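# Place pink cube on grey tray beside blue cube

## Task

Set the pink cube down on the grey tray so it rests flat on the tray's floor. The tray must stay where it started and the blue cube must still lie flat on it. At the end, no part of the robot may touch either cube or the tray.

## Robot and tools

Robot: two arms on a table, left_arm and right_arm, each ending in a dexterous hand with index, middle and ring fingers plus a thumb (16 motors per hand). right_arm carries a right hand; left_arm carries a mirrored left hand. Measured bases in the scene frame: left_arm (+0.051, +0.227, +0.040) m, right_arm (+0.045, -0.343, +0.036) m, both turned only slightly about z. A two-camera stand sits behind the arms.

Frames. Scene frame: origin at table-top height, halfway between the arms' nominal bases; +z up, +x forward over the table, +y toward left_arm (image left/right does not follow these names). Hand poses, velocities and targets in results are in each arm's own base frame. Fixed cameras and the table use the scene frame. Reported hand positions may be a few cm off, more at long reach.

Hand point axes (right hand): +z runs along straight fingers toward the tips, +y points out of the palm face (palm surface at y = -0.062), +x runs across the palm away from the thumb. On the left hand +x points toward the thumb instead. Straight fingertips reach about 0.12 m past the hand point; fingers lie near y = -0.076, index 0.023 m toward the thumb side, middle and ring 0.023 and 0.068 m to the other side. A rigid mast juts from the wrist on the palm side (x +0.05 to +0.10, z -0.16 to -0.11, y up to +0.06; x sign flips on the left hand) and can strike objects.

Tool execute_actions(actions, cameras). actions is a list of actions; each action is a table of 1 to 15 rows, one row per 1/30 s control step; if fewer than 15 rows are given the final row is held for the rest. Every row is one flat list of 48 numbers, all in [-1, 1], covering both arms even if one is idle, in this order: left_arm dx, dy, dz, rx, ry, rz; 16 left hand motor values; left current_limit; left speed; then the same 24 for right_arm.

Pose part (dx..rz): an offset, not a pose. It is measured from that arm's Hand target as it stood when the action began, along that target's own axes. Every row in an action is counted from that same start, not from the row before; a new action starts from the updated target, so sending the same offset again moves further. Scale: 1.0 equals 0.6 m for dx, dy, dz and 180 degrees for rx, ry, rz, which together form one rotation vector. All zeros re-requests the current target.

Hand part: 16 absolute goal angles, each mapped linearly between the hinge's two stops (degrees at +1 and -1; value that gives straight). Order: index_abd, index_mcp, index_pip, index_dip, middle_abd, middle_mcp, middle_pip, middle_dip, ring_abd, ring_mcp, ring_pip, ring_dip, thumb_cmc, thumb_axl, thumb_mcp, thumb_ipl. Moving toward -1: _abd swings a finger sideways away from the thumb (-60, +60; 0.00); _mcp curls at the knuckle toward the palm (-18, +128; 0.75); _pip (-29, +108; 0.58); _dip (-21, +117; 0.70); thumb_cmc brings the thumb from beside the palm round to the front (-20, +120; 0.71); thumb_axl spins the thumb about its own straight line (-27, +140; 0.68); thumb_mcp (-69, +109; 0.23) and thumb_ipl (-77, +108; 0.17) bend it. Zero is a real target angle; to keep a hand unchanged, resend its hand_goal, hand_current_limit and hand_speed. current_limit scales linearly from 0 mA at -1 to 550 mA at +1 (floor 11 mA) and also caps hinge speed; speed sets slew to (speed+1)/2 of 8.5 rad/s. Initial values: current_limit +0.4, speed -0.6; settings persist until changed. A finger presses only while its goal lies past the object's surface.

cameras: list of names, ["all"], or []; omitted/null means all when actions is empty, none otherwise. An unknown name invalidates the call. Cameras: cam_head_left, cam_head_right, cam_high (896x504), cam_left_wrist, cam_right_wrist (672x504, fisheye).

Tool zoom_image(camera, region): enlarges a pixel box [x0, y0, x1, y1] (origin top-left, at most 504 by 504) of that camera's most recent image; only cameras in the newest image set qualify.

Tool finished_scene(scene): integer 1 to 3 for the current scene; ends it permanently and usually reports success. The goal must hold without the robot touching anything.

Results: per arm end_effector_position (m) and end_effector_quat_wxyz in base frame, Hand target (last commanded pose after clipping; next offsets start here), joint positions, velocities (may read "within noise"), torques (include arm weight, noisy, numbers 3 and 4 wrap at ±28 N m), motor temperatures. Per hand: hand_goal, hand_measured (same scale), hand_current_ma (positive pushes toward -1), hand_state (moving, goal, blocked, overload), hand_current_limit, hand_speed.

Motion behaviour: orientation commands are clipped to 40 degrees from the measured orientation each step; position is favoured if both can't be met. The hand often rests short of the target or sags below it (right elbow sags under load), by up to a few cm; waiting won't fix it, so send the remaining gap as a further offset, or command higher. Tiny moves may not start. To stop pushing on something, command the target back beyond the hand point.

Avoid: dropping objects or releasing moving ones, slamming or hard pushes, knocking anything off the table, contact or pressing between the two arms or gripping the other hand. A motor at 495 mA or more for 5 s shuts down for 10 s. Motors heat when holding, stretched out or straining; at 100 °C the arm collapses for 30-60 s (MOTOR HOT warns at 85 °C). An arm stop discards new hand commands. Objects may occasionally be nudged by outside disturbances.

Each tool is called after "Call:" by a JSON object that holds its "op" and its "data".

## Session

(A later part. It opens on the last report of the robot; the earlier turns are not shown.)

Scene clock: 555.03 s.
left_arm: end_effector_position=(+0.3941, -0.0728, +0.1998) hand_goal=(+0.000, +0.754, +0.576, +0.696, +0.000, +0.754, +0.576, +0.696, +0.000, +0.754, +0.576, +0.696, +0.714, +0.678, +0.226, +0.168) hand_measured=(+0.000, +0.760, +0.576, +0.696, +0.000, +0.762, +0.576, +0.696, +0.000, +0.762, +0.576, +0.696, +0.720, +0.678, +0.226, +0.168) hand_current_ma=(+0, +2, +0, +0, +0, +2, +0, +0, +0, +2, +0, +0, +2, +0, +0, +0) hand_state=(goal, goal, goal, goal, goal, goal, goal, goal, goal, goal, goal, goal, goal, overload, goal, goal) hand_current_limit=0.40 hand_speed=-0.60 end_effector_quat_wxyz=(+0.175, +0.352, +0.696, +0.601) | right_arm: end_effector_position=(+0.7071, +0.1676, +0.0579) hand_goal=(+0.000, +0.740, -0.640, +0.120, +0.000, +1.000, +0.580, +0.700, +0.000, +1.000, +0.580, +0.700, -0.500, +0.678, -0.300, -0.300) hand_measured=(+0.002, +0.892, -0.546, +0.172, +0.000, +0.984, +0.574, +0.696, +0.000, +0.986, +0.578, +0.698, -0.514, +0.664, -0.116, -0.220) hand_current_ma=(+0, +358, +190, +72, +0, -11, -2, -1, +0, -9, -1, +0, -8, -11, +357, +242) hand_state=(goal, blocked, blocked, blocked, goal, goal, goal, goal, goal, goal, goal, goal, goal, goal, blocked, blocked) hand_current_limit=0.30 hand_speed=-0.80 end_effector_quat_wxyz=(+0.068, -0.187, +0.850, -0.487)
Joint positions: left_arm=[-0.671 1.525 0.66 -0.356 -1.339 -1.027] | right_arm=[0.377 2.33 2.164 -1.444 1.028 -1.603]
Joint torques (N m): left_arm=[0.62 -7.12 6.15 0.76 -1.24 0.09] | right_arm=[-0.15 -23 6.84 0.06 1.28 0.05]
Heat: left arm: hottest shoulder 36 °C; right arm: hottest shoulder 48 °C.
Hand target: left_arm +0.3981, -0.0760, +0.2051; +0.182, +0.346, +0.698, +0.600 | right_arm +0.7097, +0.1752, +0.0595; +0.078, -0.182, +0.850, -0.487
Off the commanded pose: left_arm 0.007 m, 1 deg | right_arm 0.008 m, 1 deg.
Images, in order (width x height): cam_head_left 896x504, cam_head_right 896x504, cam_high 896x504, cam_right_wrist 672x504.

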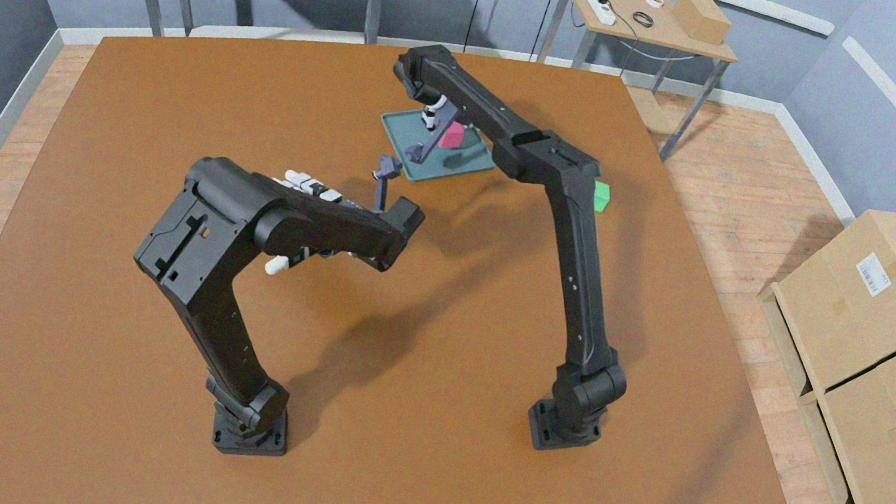

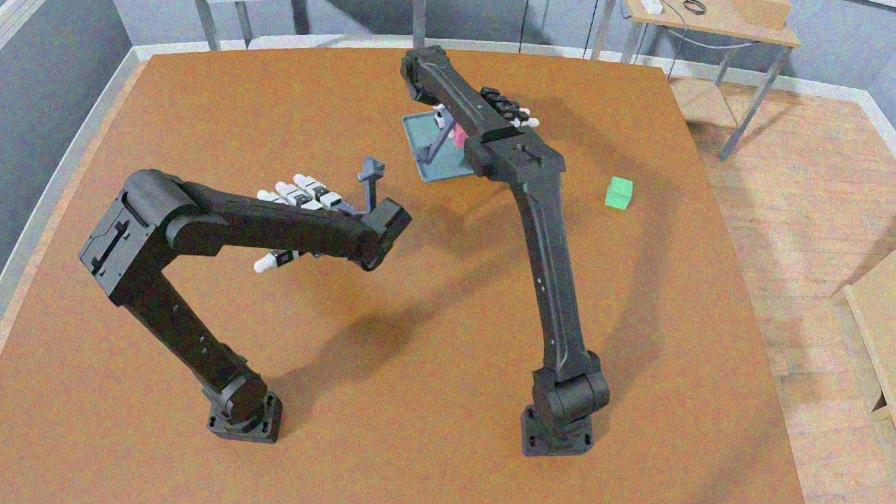

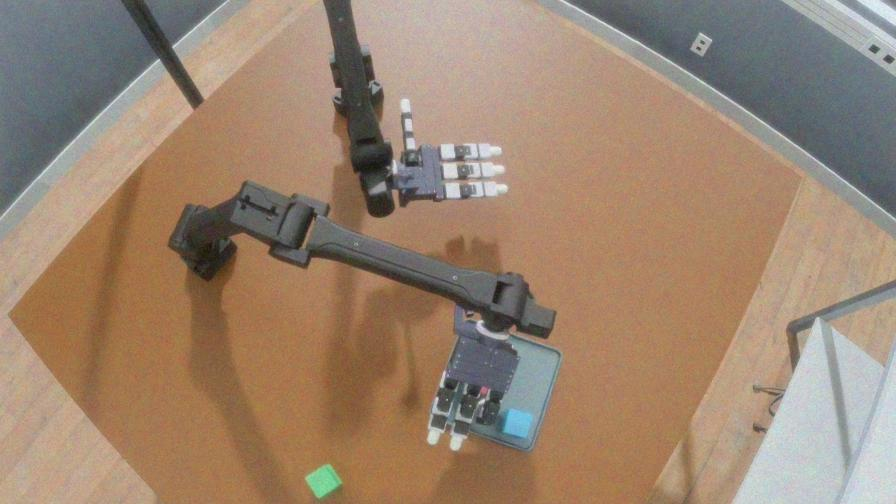

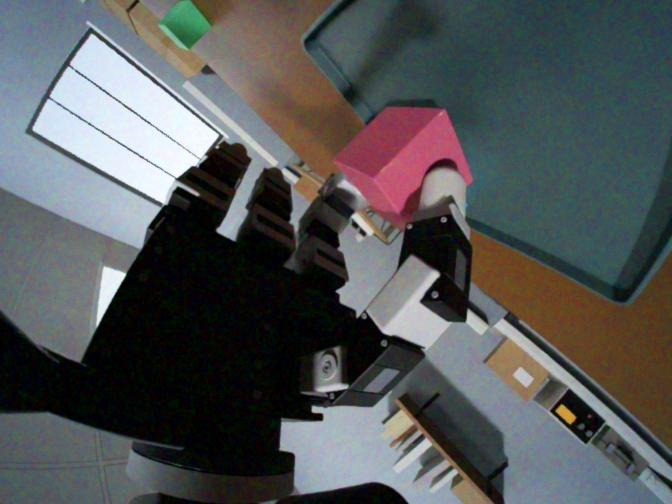

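Call:
{"op": "execute_actions", "data": {"actions": [[[0,0,0,0,0,0,0,0.754,0.576,0.696,0,0.754,0.576,0.696,0,0.754,0.576,0.696,0.714,0.678,0.226,0.168,0.4,-0.6,-0.0055,0.0286,0.0088,0,0,0,0,0.74,-0.64,0.12,0,1,0.58,0.7,0,1,0.58,0.7,-0.5,0.678,-0.3,-0.3,0.3,-0.8]],[[0,0,0,0,0,0,0,0.754,0.576,0.696,0,0.754,0.576,0.696,0,0.754,0.576,0.696,0.714,0.678,0.226,0.168,0.4,-0.6,-0.0055,0.0286,0.0088,0,0,0,0,0.74,-0.64,0.12,0,1,0.58,0.7,0,1,0.58,0.7,-0.5,0.678,-0.3,-0.3,0.3,-0.8]]], "cameras": ["cam_head_left","cam_right_wrist"]}}

Call:
{"op": "zoom_image", "data": {"camera": "cam_head_left", "region": [370, 60, 530, 200]}}

Scene clock: 562.17 s.
left_arm: end_effector_position=(+0.3941, -0.0728, +0.1998) hand_goal=(+0.000, +0.754, +0.576, +0.696, +0.000, +0.754, +0.576, +0.696, +0.000, +0.754, +0.576, +0.696, +0.714, +0.678, +0.226, +0.168) hand_measured=(+0.000, +0.760, +0.576, +0.696, +0.000, +0.762, +0.576, +0.696, +0.000, +0.762, +0.576, +0.696, +0.720, +0.678, +0.226, +0.168) hand_current_ma=(+0, +2, +0, +0, +0, +2, +0, +0, +0, +2, +0, +0, +2, +0, +0, +0) hand_state=(goal, goal, goal, goal, goal, goal, goal, goal, goal, goal, goal, goal, goal, overload, goal, goal) hand_current_limit=0.40 hand_speed=-0.60 end_effector_quat_wxyz=(+0.175, +0.352, +0.696, +0.601) | right_arm: end_effector_position=(+0.7113, +0.1788, +0.0322) hand_goal=(+0.000, +0.740, -0.640, +0.120, +0.000, +1.000, +0.580, +0.700, +0.000, +1.000, +0.580, +0.700, -0.500, +0.678, -0.300, -0.300) hand_measured=(+0.002, +0.892, -0.546, +0.172, +0.000, +0.984, +0.574, +0.696, +0.000, +0.986, +0.578, +0.698, -0.514, +0.664, -0.116, -0.220) hand_current_ma=(+0, +358, +190, +72, +0, -11, -2, -1, +0, -9, -1, +0, -8, -11, +357, +242) hand_state=(goal, blocked, blocked, blocked, goal, goal, goal, goal, goal, goal, goal, goal, goal, goal, blocked, blocked) hand_current_limit=0.30 hand_speed=-0.80 end_effector_quat_wxyz=(+0.075, -0.183, +0.851, -0.486)
Joint positions: left_arm=[-0.671 1.525 0.66 -0.356 -1.339 -1.027] | right_arm=[0.39 2.367 2.164 -1.41 1.028 -1.579]
Joint torques (N m): left_arm=[0.67 -7.12 6.16 0.76 -1.24 0.08] | right_arm=[0.09 -22.89 6.26 0.06 1.34 0.11]
Heat: left arm: hottest shoulder 36 °C; right arm: hottest shoulder 48 °C.
Hand target: left_arm +0.3981, -0.0760, +0.2051; +0.182, +0.346, +0.698, +0.600 | right_arm +0.7110, +0.1849, +0.0244; +0.078, -0.182, +0.851, -0.487
Off the commanded pose: left_arm 0.007 m, 1 deg | right_arm 0.010 m, 0 deg.
Images, in order (width x height): cam_head_left 896x504, cam_right_wrist 672x504.

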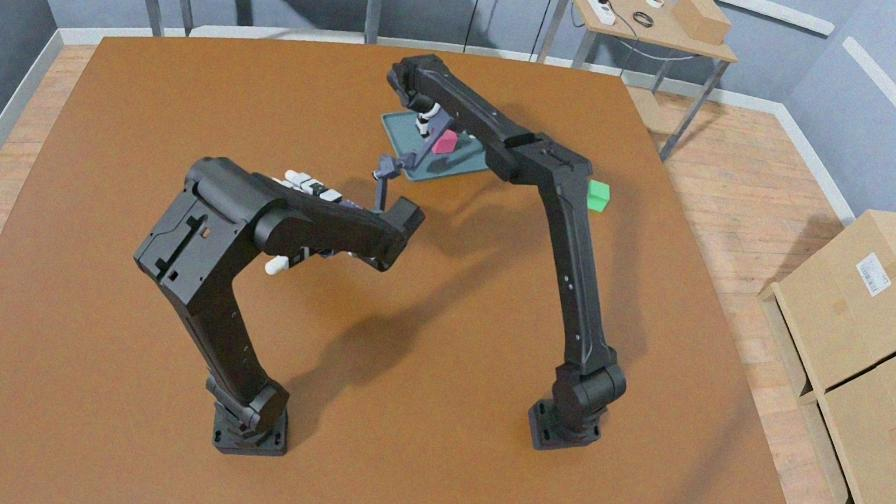

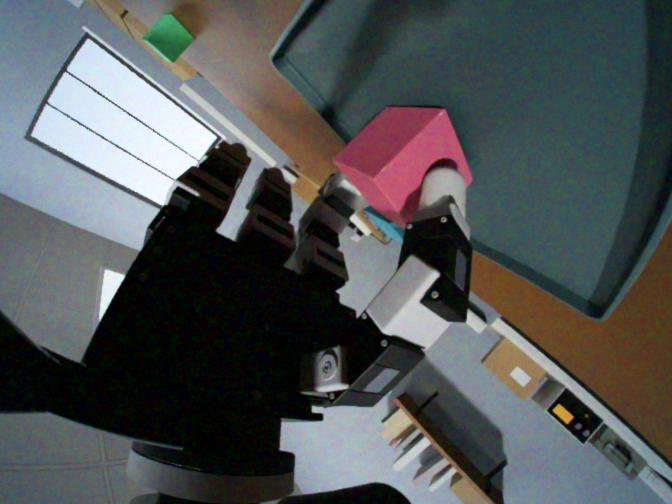

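Scaled by 3.150 from the camera's 896x504 image, which has a finer 1280x720 frame.

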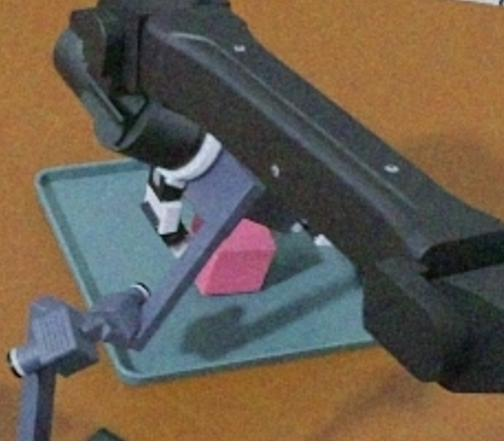

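Call:
{"op": "execute_actions", "data": {"actions": [[[0,0,0,0,0,0,0,0.754,0.576,0.696,0,0.754,0.576,0.696,0,0.754,0.576,0.696,0.714,0.678,0.226,0.168,0.4,-0.6,0,0.0144,0.0083,0,0,0,0,0.74,-0.64,0.12,0,1,0.58,0.7,0,1,0.58,0.7,-0.5,0.678,-0.3,-0.3,0.3,-0.8]]], "cameras": ["cam_right_wrist"]}}

Scene clock: 568.40 s.
left_arm: end_effector_position=(+0.3941, -0.0728, +0.1998) hand_goal=(+0.000, +0.754, +0.576, +0.696, +0.000, +0.754, +0.576, +0.696, +0.000, +0.754, +0.576, +0.696, +0.714, +0.678, +0.226, +0.168) hand_measured=(+0.000, +0.760, +0.576, +0.696, +0.000, +0.762, +0.576, +0.696, +0.000, +0.762, +0.576, +0.696, +0.720, +0.678, +0.226, +0.168) hand_current_ma=(+0, +2, +0, +0, +0, +2, +0, +0, +0, +2, +0, +0, +2, +0, +0, +0) hand_state=(goal, goal, goal, goal, goal, goal, goal, goal, goal, goal, goal, goal, goal, overload, goal, goal) hand_current_limit=0.40 hand_speed=-0.60 end_effector_quat_wxyz=(+0.175, +0.352, +0.696, +0.601) | right_arm: end_effector_position=(+0.7126, +0.1795, +0.0284) hand_goal=(+0.000, +0.740, -0.640, +0.120, +0.000, +1.000, +0.580, +0.700, +0.000, +1.000, +0.580, +0.700, -0.500, +0.678, -0.300, -0.300) hand_measured=(+0.002, +0.892, -0.546, +0.172, +0.000, +0.984, +0.574, +0.696, +0.000, +0.986, +0.578, +0.698, -0.514, +0.664, -0.116, -0.220) hand_current_ma=(+0, +357, +190, +72, +0, -11, -2, -1, +0, -9, -1, +0, -8, -11, +357, +242) hand_state=(goal, blocked, blocked, blocked, goal, goal, goal, goal, goal, goal, goal, goal, goal, goal, blocked, blocked) hand_current_limit=0.30 hand_speed=-0.80 end_effector_quat_wxyz=(+0.079, -0.180, +0.852, -0.486)
Joint positions: left_arm=[-0.671 1.525 0.66 -0.356 -1.339 -1.027] | right_arm=[0.39 2.367 2.153 -1.391 1.028 -1.577]
Joint torques (N m): left_arm=[0.67 -7.06 6.15 0.76 -1.24 0.08] | right_arm=[0.26 -22.48 5.9 0.02 1.29 0.11]
Heat: left arm: hottest shoulder 36 °C; right arm: hottest shoulder 47 °C.
Hand target: left_arm +0.3981, -0.0760, +0.2051; +0.182, +0.346, +0.698, +0.600 | right_arm +0.7107, +0.1851, +0.0148; +0.078, -0.182, +0.851, -0.487
Off the commanded pose: left_arm 0.007 m, 1 deg | right_arm 0.015 m, 0 deg.
Images, in order (width x height): cam_right_wrist 672x504.

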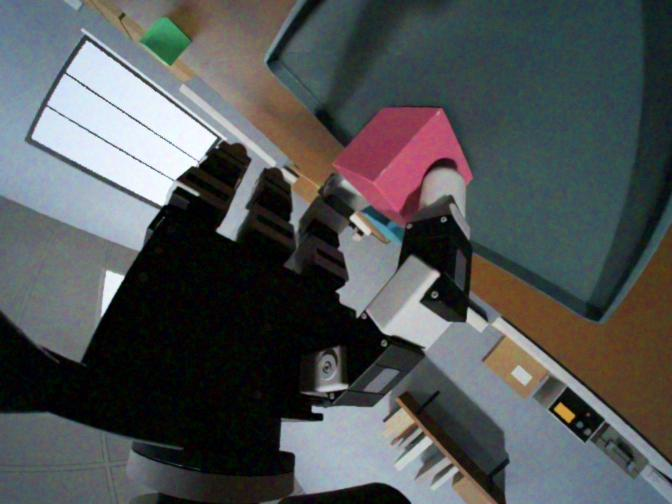

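Call:
{"op": "execute_actions", "data": {"actions": [[[0,0,0,0,0,0,0,0.754,0.576,0.696,0,0.754,0.576,0.696,0,0.754,0.576,0.696,0.714,0.678,0.226,0.168,0.4,-0.6,0,0.0144,0.0083,0,0,0,0,0.74,-0.64,0.12,0,1,0.58,0.7,0,1,0.58,0.7,-0.5,0.678,-0.3,-0.3,0.3,-0.8]]], "cameras": ["cam_right_wrist","cam_head_left"]}}

Call:
{"op": "zoom_image", "data": {"camera": "cam_head_left", "region": [400, 90, 500, 190]}}

Scene clock: 572.13 s.
left_arm: end_effector_position=(+0.3941, -0.0728, +0.1998) hand_goal=(+0.000, +0.754, +0.576, +0.696, +0.000, +0.754, +0.576, +0.696, +0.000, +0.754, +0.576, +0.696, +0.714, +0.678, +0.226, +0.168) hand_measured=(+0.000, +0.760, +0.576, +0.696, +0.000, +0.762, +0.576, +0.696, +0.000, +0.762, +0.576, +0.696, +0.720, +0.678, +0.226, +0.168) hand_current_ma=(+0, +2, +0, +0, +0, +2, +0, +0, +0, +2, +0, +0, +2, +0, +0, +0) hand_state=(goal, goal, goal, goal, goal, goal, goal, goal, goal, goal, goal, goal, goal, overload, goal, goal) hand_current_limit=0.40 hand_speed=-0.60 end_effector_quat_wxyz=(+0.175, +0.352, +0.696, +0.601) | right_arm: end_effector_position=(+0.7147, +0.1794, +0.0265) hand_goal=(+0.000, +0.740, -0.640, +0.120, +0.000, +1.000, +0.580, +0.700, +0.000, +1.000, +0.580, +0.700, -0.500, +0.678, -0.300, -0.300) hand_measured=(+0.002, +0.892, -0.546, +0.170, +0.000, +0.984, +0.574, +0.696, +0.000, +0.986, +0.578, +0.698, -0.516, +0.662, -0.116, -0.220) hand_current_ma=(+0, +358, +190, +66, +0, -11, -2, -1, +0, -9, -1, +0, -10, -13, +358, +242) hand_state=(goal, blocked, blocked, blocked, goal, goal, goal, goal, goal, goal, goal, goal, goal, goal, blocked, blocked) hand_current_limit=0.30 hand_speed=-0.80 end_effector_quat_wxyz=(+0.085, -0.176, +0.851, -0.488)
Joint positions: left_arm=[-0.671 1.525 0.66 -0.356 -1.339 -1.027] | right_arm=[0.391 2.367 2.145 -1.373 1.036 -1.575]
Joint torques (N m): left_arm=[0.62 -7.18 6.13 0.75 -1.24 0.08] | right_arm=[-0.03 -22.42 5.49 -0.03 0.91 0.03]
Heat: left arm: hottest shoulder 36 °C; right arm: hottest shoulder 47 °C.
Hand target: left_arm +0.3981, -0.0760, +0.2051; +0.182, +0.346, +0.698, +0.600 | right_arm +0.7102, +0.1848, +0.0048; +0.078, -0.182, +0.851, -0.487
Off the commanded pose: left_arm 0.007 m, 1 deg | right_arm 0.023 m, 1 deg.
Images, in order (width x height): cam_head_left 896x504, cam_right_wrist 672x504.

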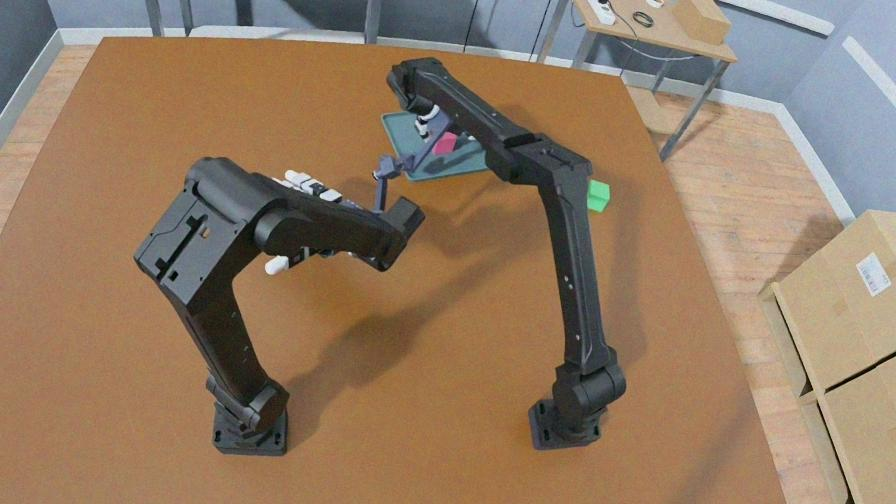

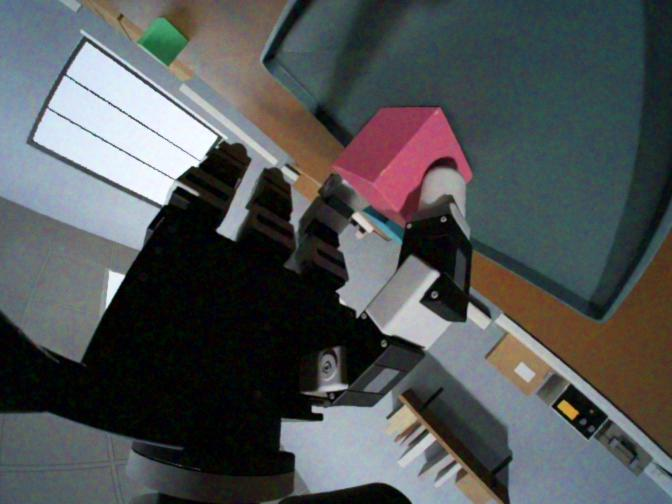

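Scaled by 5.040 from the camera's 896x504 image, which has a finer 1280x720 frame.

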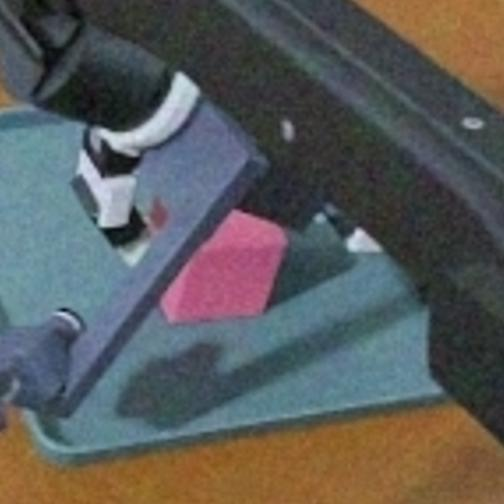

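Call:
{"op": "execute_actions", "data": {"actions": [[[0,0,0,0,0,0,0,0.754,0.576,0.696,0,0.754,0.576,0.696,0,0.754,0.576,0.696,0.714,0.678,0.226,0.168,0.4,-0.6,0,-0.0144,-0.0083,0,0,0,0,0.88,-0.555,0.18,0,1,0.58,0.7,0,1,0.58,0.7,-0.5,0.678,-0.13,-0.21,0.3,-0.9]],[[0,0,0,0,0,0,0,0.754,0.576,0.696,0,0.754,0.576,0.696,0,0.754,0.576,0.696,0.714,0.678,0.226,0.168,0.4,-0.6,0,0,0,0,0,0,0,0.95,-0.5,0.2,0,1,0.58,0.7,0,1,0.58,0.7,-0.5,0.678,-0.05,-0.15,0.3,-0.9]],[[0,0,0,0,0,0,0,0.754,0.576,0.696,0,0.754,0.576,0.696,0,0.754,0.576,0.696,0.714,0.678,0.226,0.168,0.4,-0.6,0,0,0,0,0,0,0,1,-0.4,0.26,0,1,0.58,0.7,0,1,0.58,0.7,-0.5,0.678,0.15,-0.05,0.3,-0.7]]], "cameras": ["cam_right_wrist","cam_head_left"]}}

Call:
{"op": "zoom_image", "data": {"camera": "cam_head_left", "region": [400, 90, 500, 190]}}

Scene clock: 579.13 s.
left_arm: end_effector_position=(+0.3941, -0.0728, +0.1998) hand_goal=(+0.000, +0.754, +0.576, +0.696, +0.000, +0.754, +0.576, +0.696, +0.000, +0.754, +0.576, +0.696, +0.714, +0.678, +0.226, +0.168) hand_measured=(+0.000, +0.760, +0.576, +0.696, +0.000, +0.762, +0.576, +0.696, +0.000, +0.762, +0.576, +0.696, +0.720, +0.678, +0.226, +0.168) hand_current_ma=(+0, +2, +0, +0, +0, +2, +0, +0, +0, +2, +0, +0, +2, +0, +0, +0) hand_state=(goal, goal, goal, goal, goal, goal, goal, goal, goal, goal, goal, goal, goal, overload, goal, goal) hand_current_limit=0.40 hand_speed=-0.60 end_effector_quat_wxyz=(+0.175, +0.352, +0.696, +0.601) | right_arm: end_effector_position=(+0.7145, +0.1799, +0.0261) hand_goal=(+0.000, +1.000, -0.400, +0.260, +0.000, +1.000, +0.580, +0.700, +0.000, +1.000, +0.580, +0.700, -0.500, +0.678, +0.150, -0.050) hand_measured=(+0.002, +0.984, -0.404, +0.258, +0.000, +0.984, +0.574, +0.696, +0.000, +0.986, +0.578, +0.698, -0.504, +0.676, +0.144, -0.052) hand_current_ma=(+0, -11, -1, -1, +0, -11, -2, -1, +0, -9, -1, +0, -1, -1, -2, +0) hand_state=(goal, goal, goal, goal, goal, goal, goal, goal, goal, goal, goal, goal, goal, goal, goal, goal) hand_current_limit=0.30 hand_speed=-0.70 end_effector_quat_wxyz=(+0.084, -0.176, +0.852, -0.486)
Joint positions: left_arm=[-0.671 1.525 0.66 -0.356 -1.339 -1.027] | right_arm=[0.391 2.367 2.145 -1.374 1.032 -1.574]
Joint torques (N m): left_arm=[0.67 -7.12 6.15 0.75 -1.24 0.08] | right_arm=[-1.26 -22.36 6.63 -0.66 1.07 0.02]
Heat: left arm: hottest shoulder 36 °C; right arm: hottest shoulder 46 °C.
Hand target: left_arm +0.3981, -0.0760, +0.2051; +0.182, +0.346, +0.698, +0.600 | right_arm +0.7106, +0.1848, +0.0147; +0.078, -0.182, +0.851, -0.487
Off the commanded pose: left_arm 0.007 m, 1 deg | right_arm 0.013 m, 1 deg.
Images, in order (width x height): cam_head_left 896x504, cam_right_wrist 672x504.

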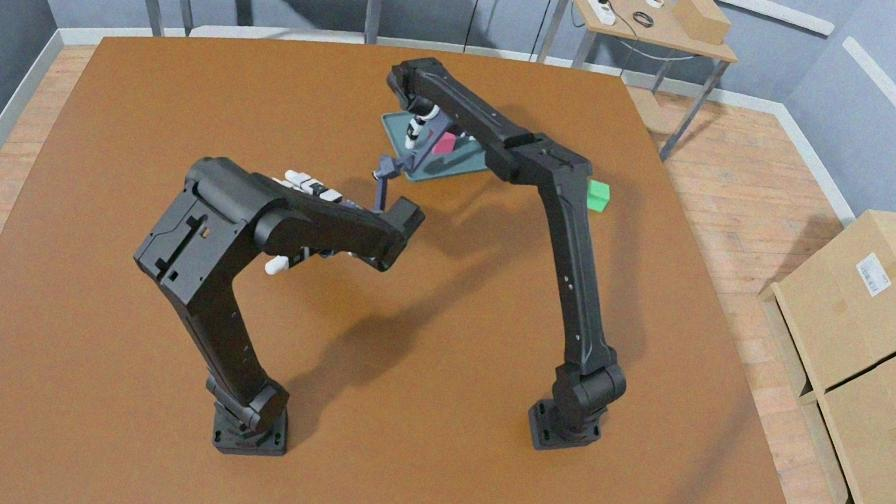

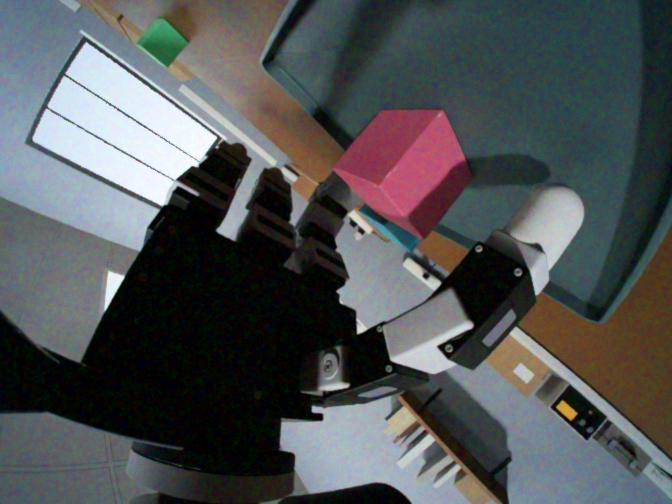

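Scaled by 5.040 from the camera's 896x504 image, which has a finer 1280x720 frame.

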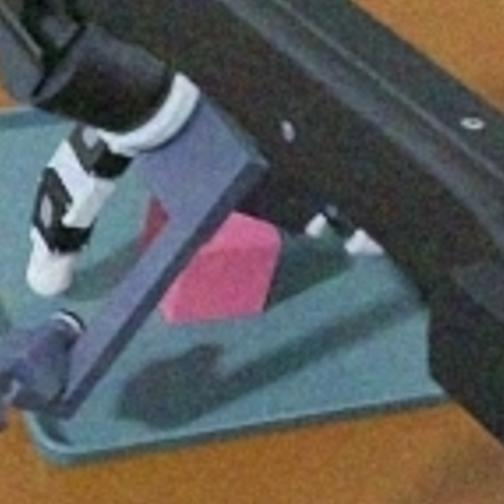

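Call:
{"op": "execute_actions", "data": {"actions": [[[0,0,0,0,0,0,0,0.754,0.576,0.696,0,0.754,0.576,0.696,0,0.754,0.576,0.696,0.714,0.678,0.226,0.168,0.4,-0.6,0,-0.1,-0.058,0,0,0,0,1,-0.3,0.26,0,1,0.58,0.7,0,1,0.58,0.7,-0.5,0.678,0.2,0,0.3,-0.7]],[[0,0,0,0,0,0,0,0.754,0.576,0.696,0,0.754,0.576,0.696,0,0.754,0.576,0.696,0.714,0.678,0.226,0.168,0.4,-0.6,0,-0.1,-0.058,0,0,0,0,1,-0.3,0.26,0,1,0.58,0.7,0,1,0.58,0.7,-0.5,0.678,0.2,0,0.3,-0.7]]], "cameras": ["cam_head_left"]}}

Call:
{"op": "zoom_image", "data": {"camera": "cam_head_left", "region": [370, 60, 530, 200]}}

Scene clock: 587.40 s.
left_arm: end_effector_position=(+0.3941, -0.0728, +0.1998) hand_goal=(+0.000, +0.754, +0.576, +0.696, +0.000, +0.754, +0.576, +0.696, +0.000, +0.754, +0.576, +0.696, +0.714, +0.678, +0.226, +0.168) hand_measured=(+0.000, +0.760, +0.576, +0.696, +0.000, +0.762, +0.576, +0.696, +0.000, +0.762, +0.576, +0.696, +0.720, +0.678, +0.226, +0.168) hand_current_ma=(+0, +2, +0, +0, +0, +2, +0, +0, +0, +2, +0, +0, +2, +0, +0, +0) hand_state=(goal, goal, goal, goal, goal, goal, goal, goal, goal, goal, goal, goal, goal, overload, goal, goal) hand_current_limit=0.40 hand_speed=-0.60 end_effector_quat_wxyz=(+0.175, +0.352, +0.696, +0.601) | right_arm: end_effector_position=(+0.7071, +0.1774, +0.1210) hand_goal=(+0.000, +1.000, -0.300, +0.260, +0.000, +1.000, +0.580, +0.700, +0.000, +1.000, +0.580, +0.700, -0.500, +0.678, +0.200, +0.000) hand_measured=(+0.002, +0.984, -0.304, +0.258, +0.000, +0.984, +0.574, +0.696, +0.000, +0.986, +0.578, +0.698, -0.502, +0.676, +0.194, -0.002) hand_current_ma=(+0, -11, -1, -1, +0, -11, -2, -1, +0, -9, -1, +0, +0, -1, -3, -1) hand_state=(goal, goal, goal, goal, goal, goal, goal, goal, goal, goal, goal, goal, goal, goal, goal, goal) hand_current_limit=0.30 hand_speed=-0.70 end_effector_quat_wxyz=(+0.058, -0.193, +0.848, -0.490)
Joint positions: left_arm=[-0.671 1.525 0.66 -0.356 -1.339 -1.027] | right_arm=[0.391 2.354 2.373 -1.672 1.03 -1.581]
Joint torques (N m): left_arm=[0.62 -7.18 6.15 0.76 -1.24 0.09] | right_arm=[-0.79 -25.82 10.73 -0.65 1.2 -0.17]
Heat: left arm: hottest shoulder 36 °C; right arm: hottest shoulder 45 °C.
Hand target: left_arm +0.3981, -0.0760, +0.2051; +0.182, +0.346, +0.698, +0.600 | right_arm +0.7171, +0.1854, +0.1532; +0.078, -0.182, +0.851, -0.487
Off the commanded pose: left_arm 0.007 m, 1 deg | right_arm 0.035 m, 3 deg.
joint sent to its limit (right arm) — joint 4 (wrist pitch), lower limit. The joint targets still meet the commanded pose.
Images, in order (width x height): cam_head_left 896x504.

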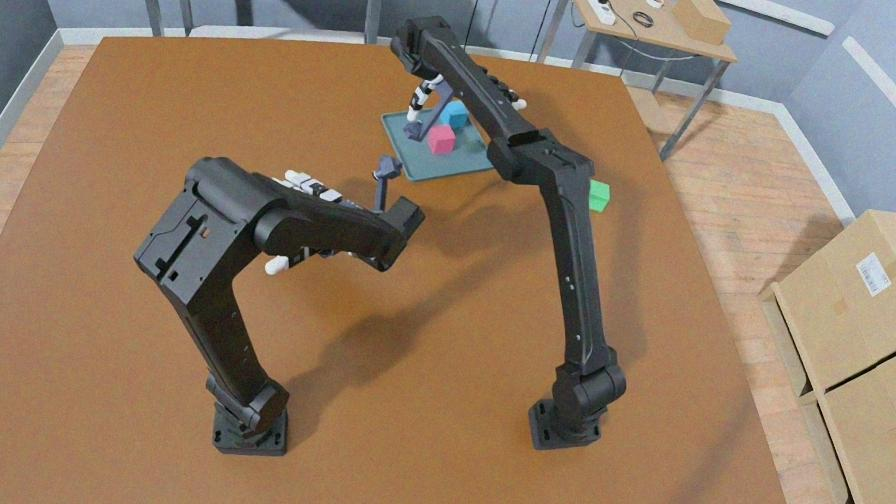

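Scaled by 3.150 from the camera's 896x504 image, which has a finer 1280x720 frame.

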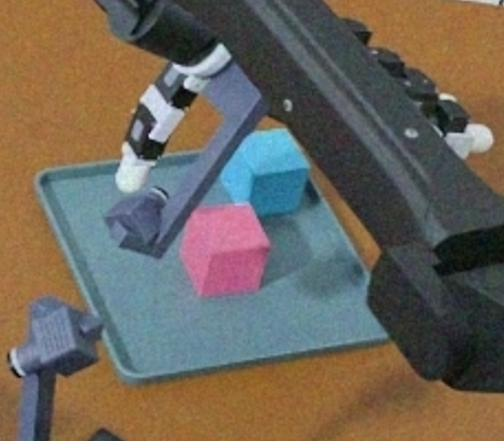

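Call:
{"op": "finished_scene", "data": {"scene": 1}}

The scene is finished: the task was done.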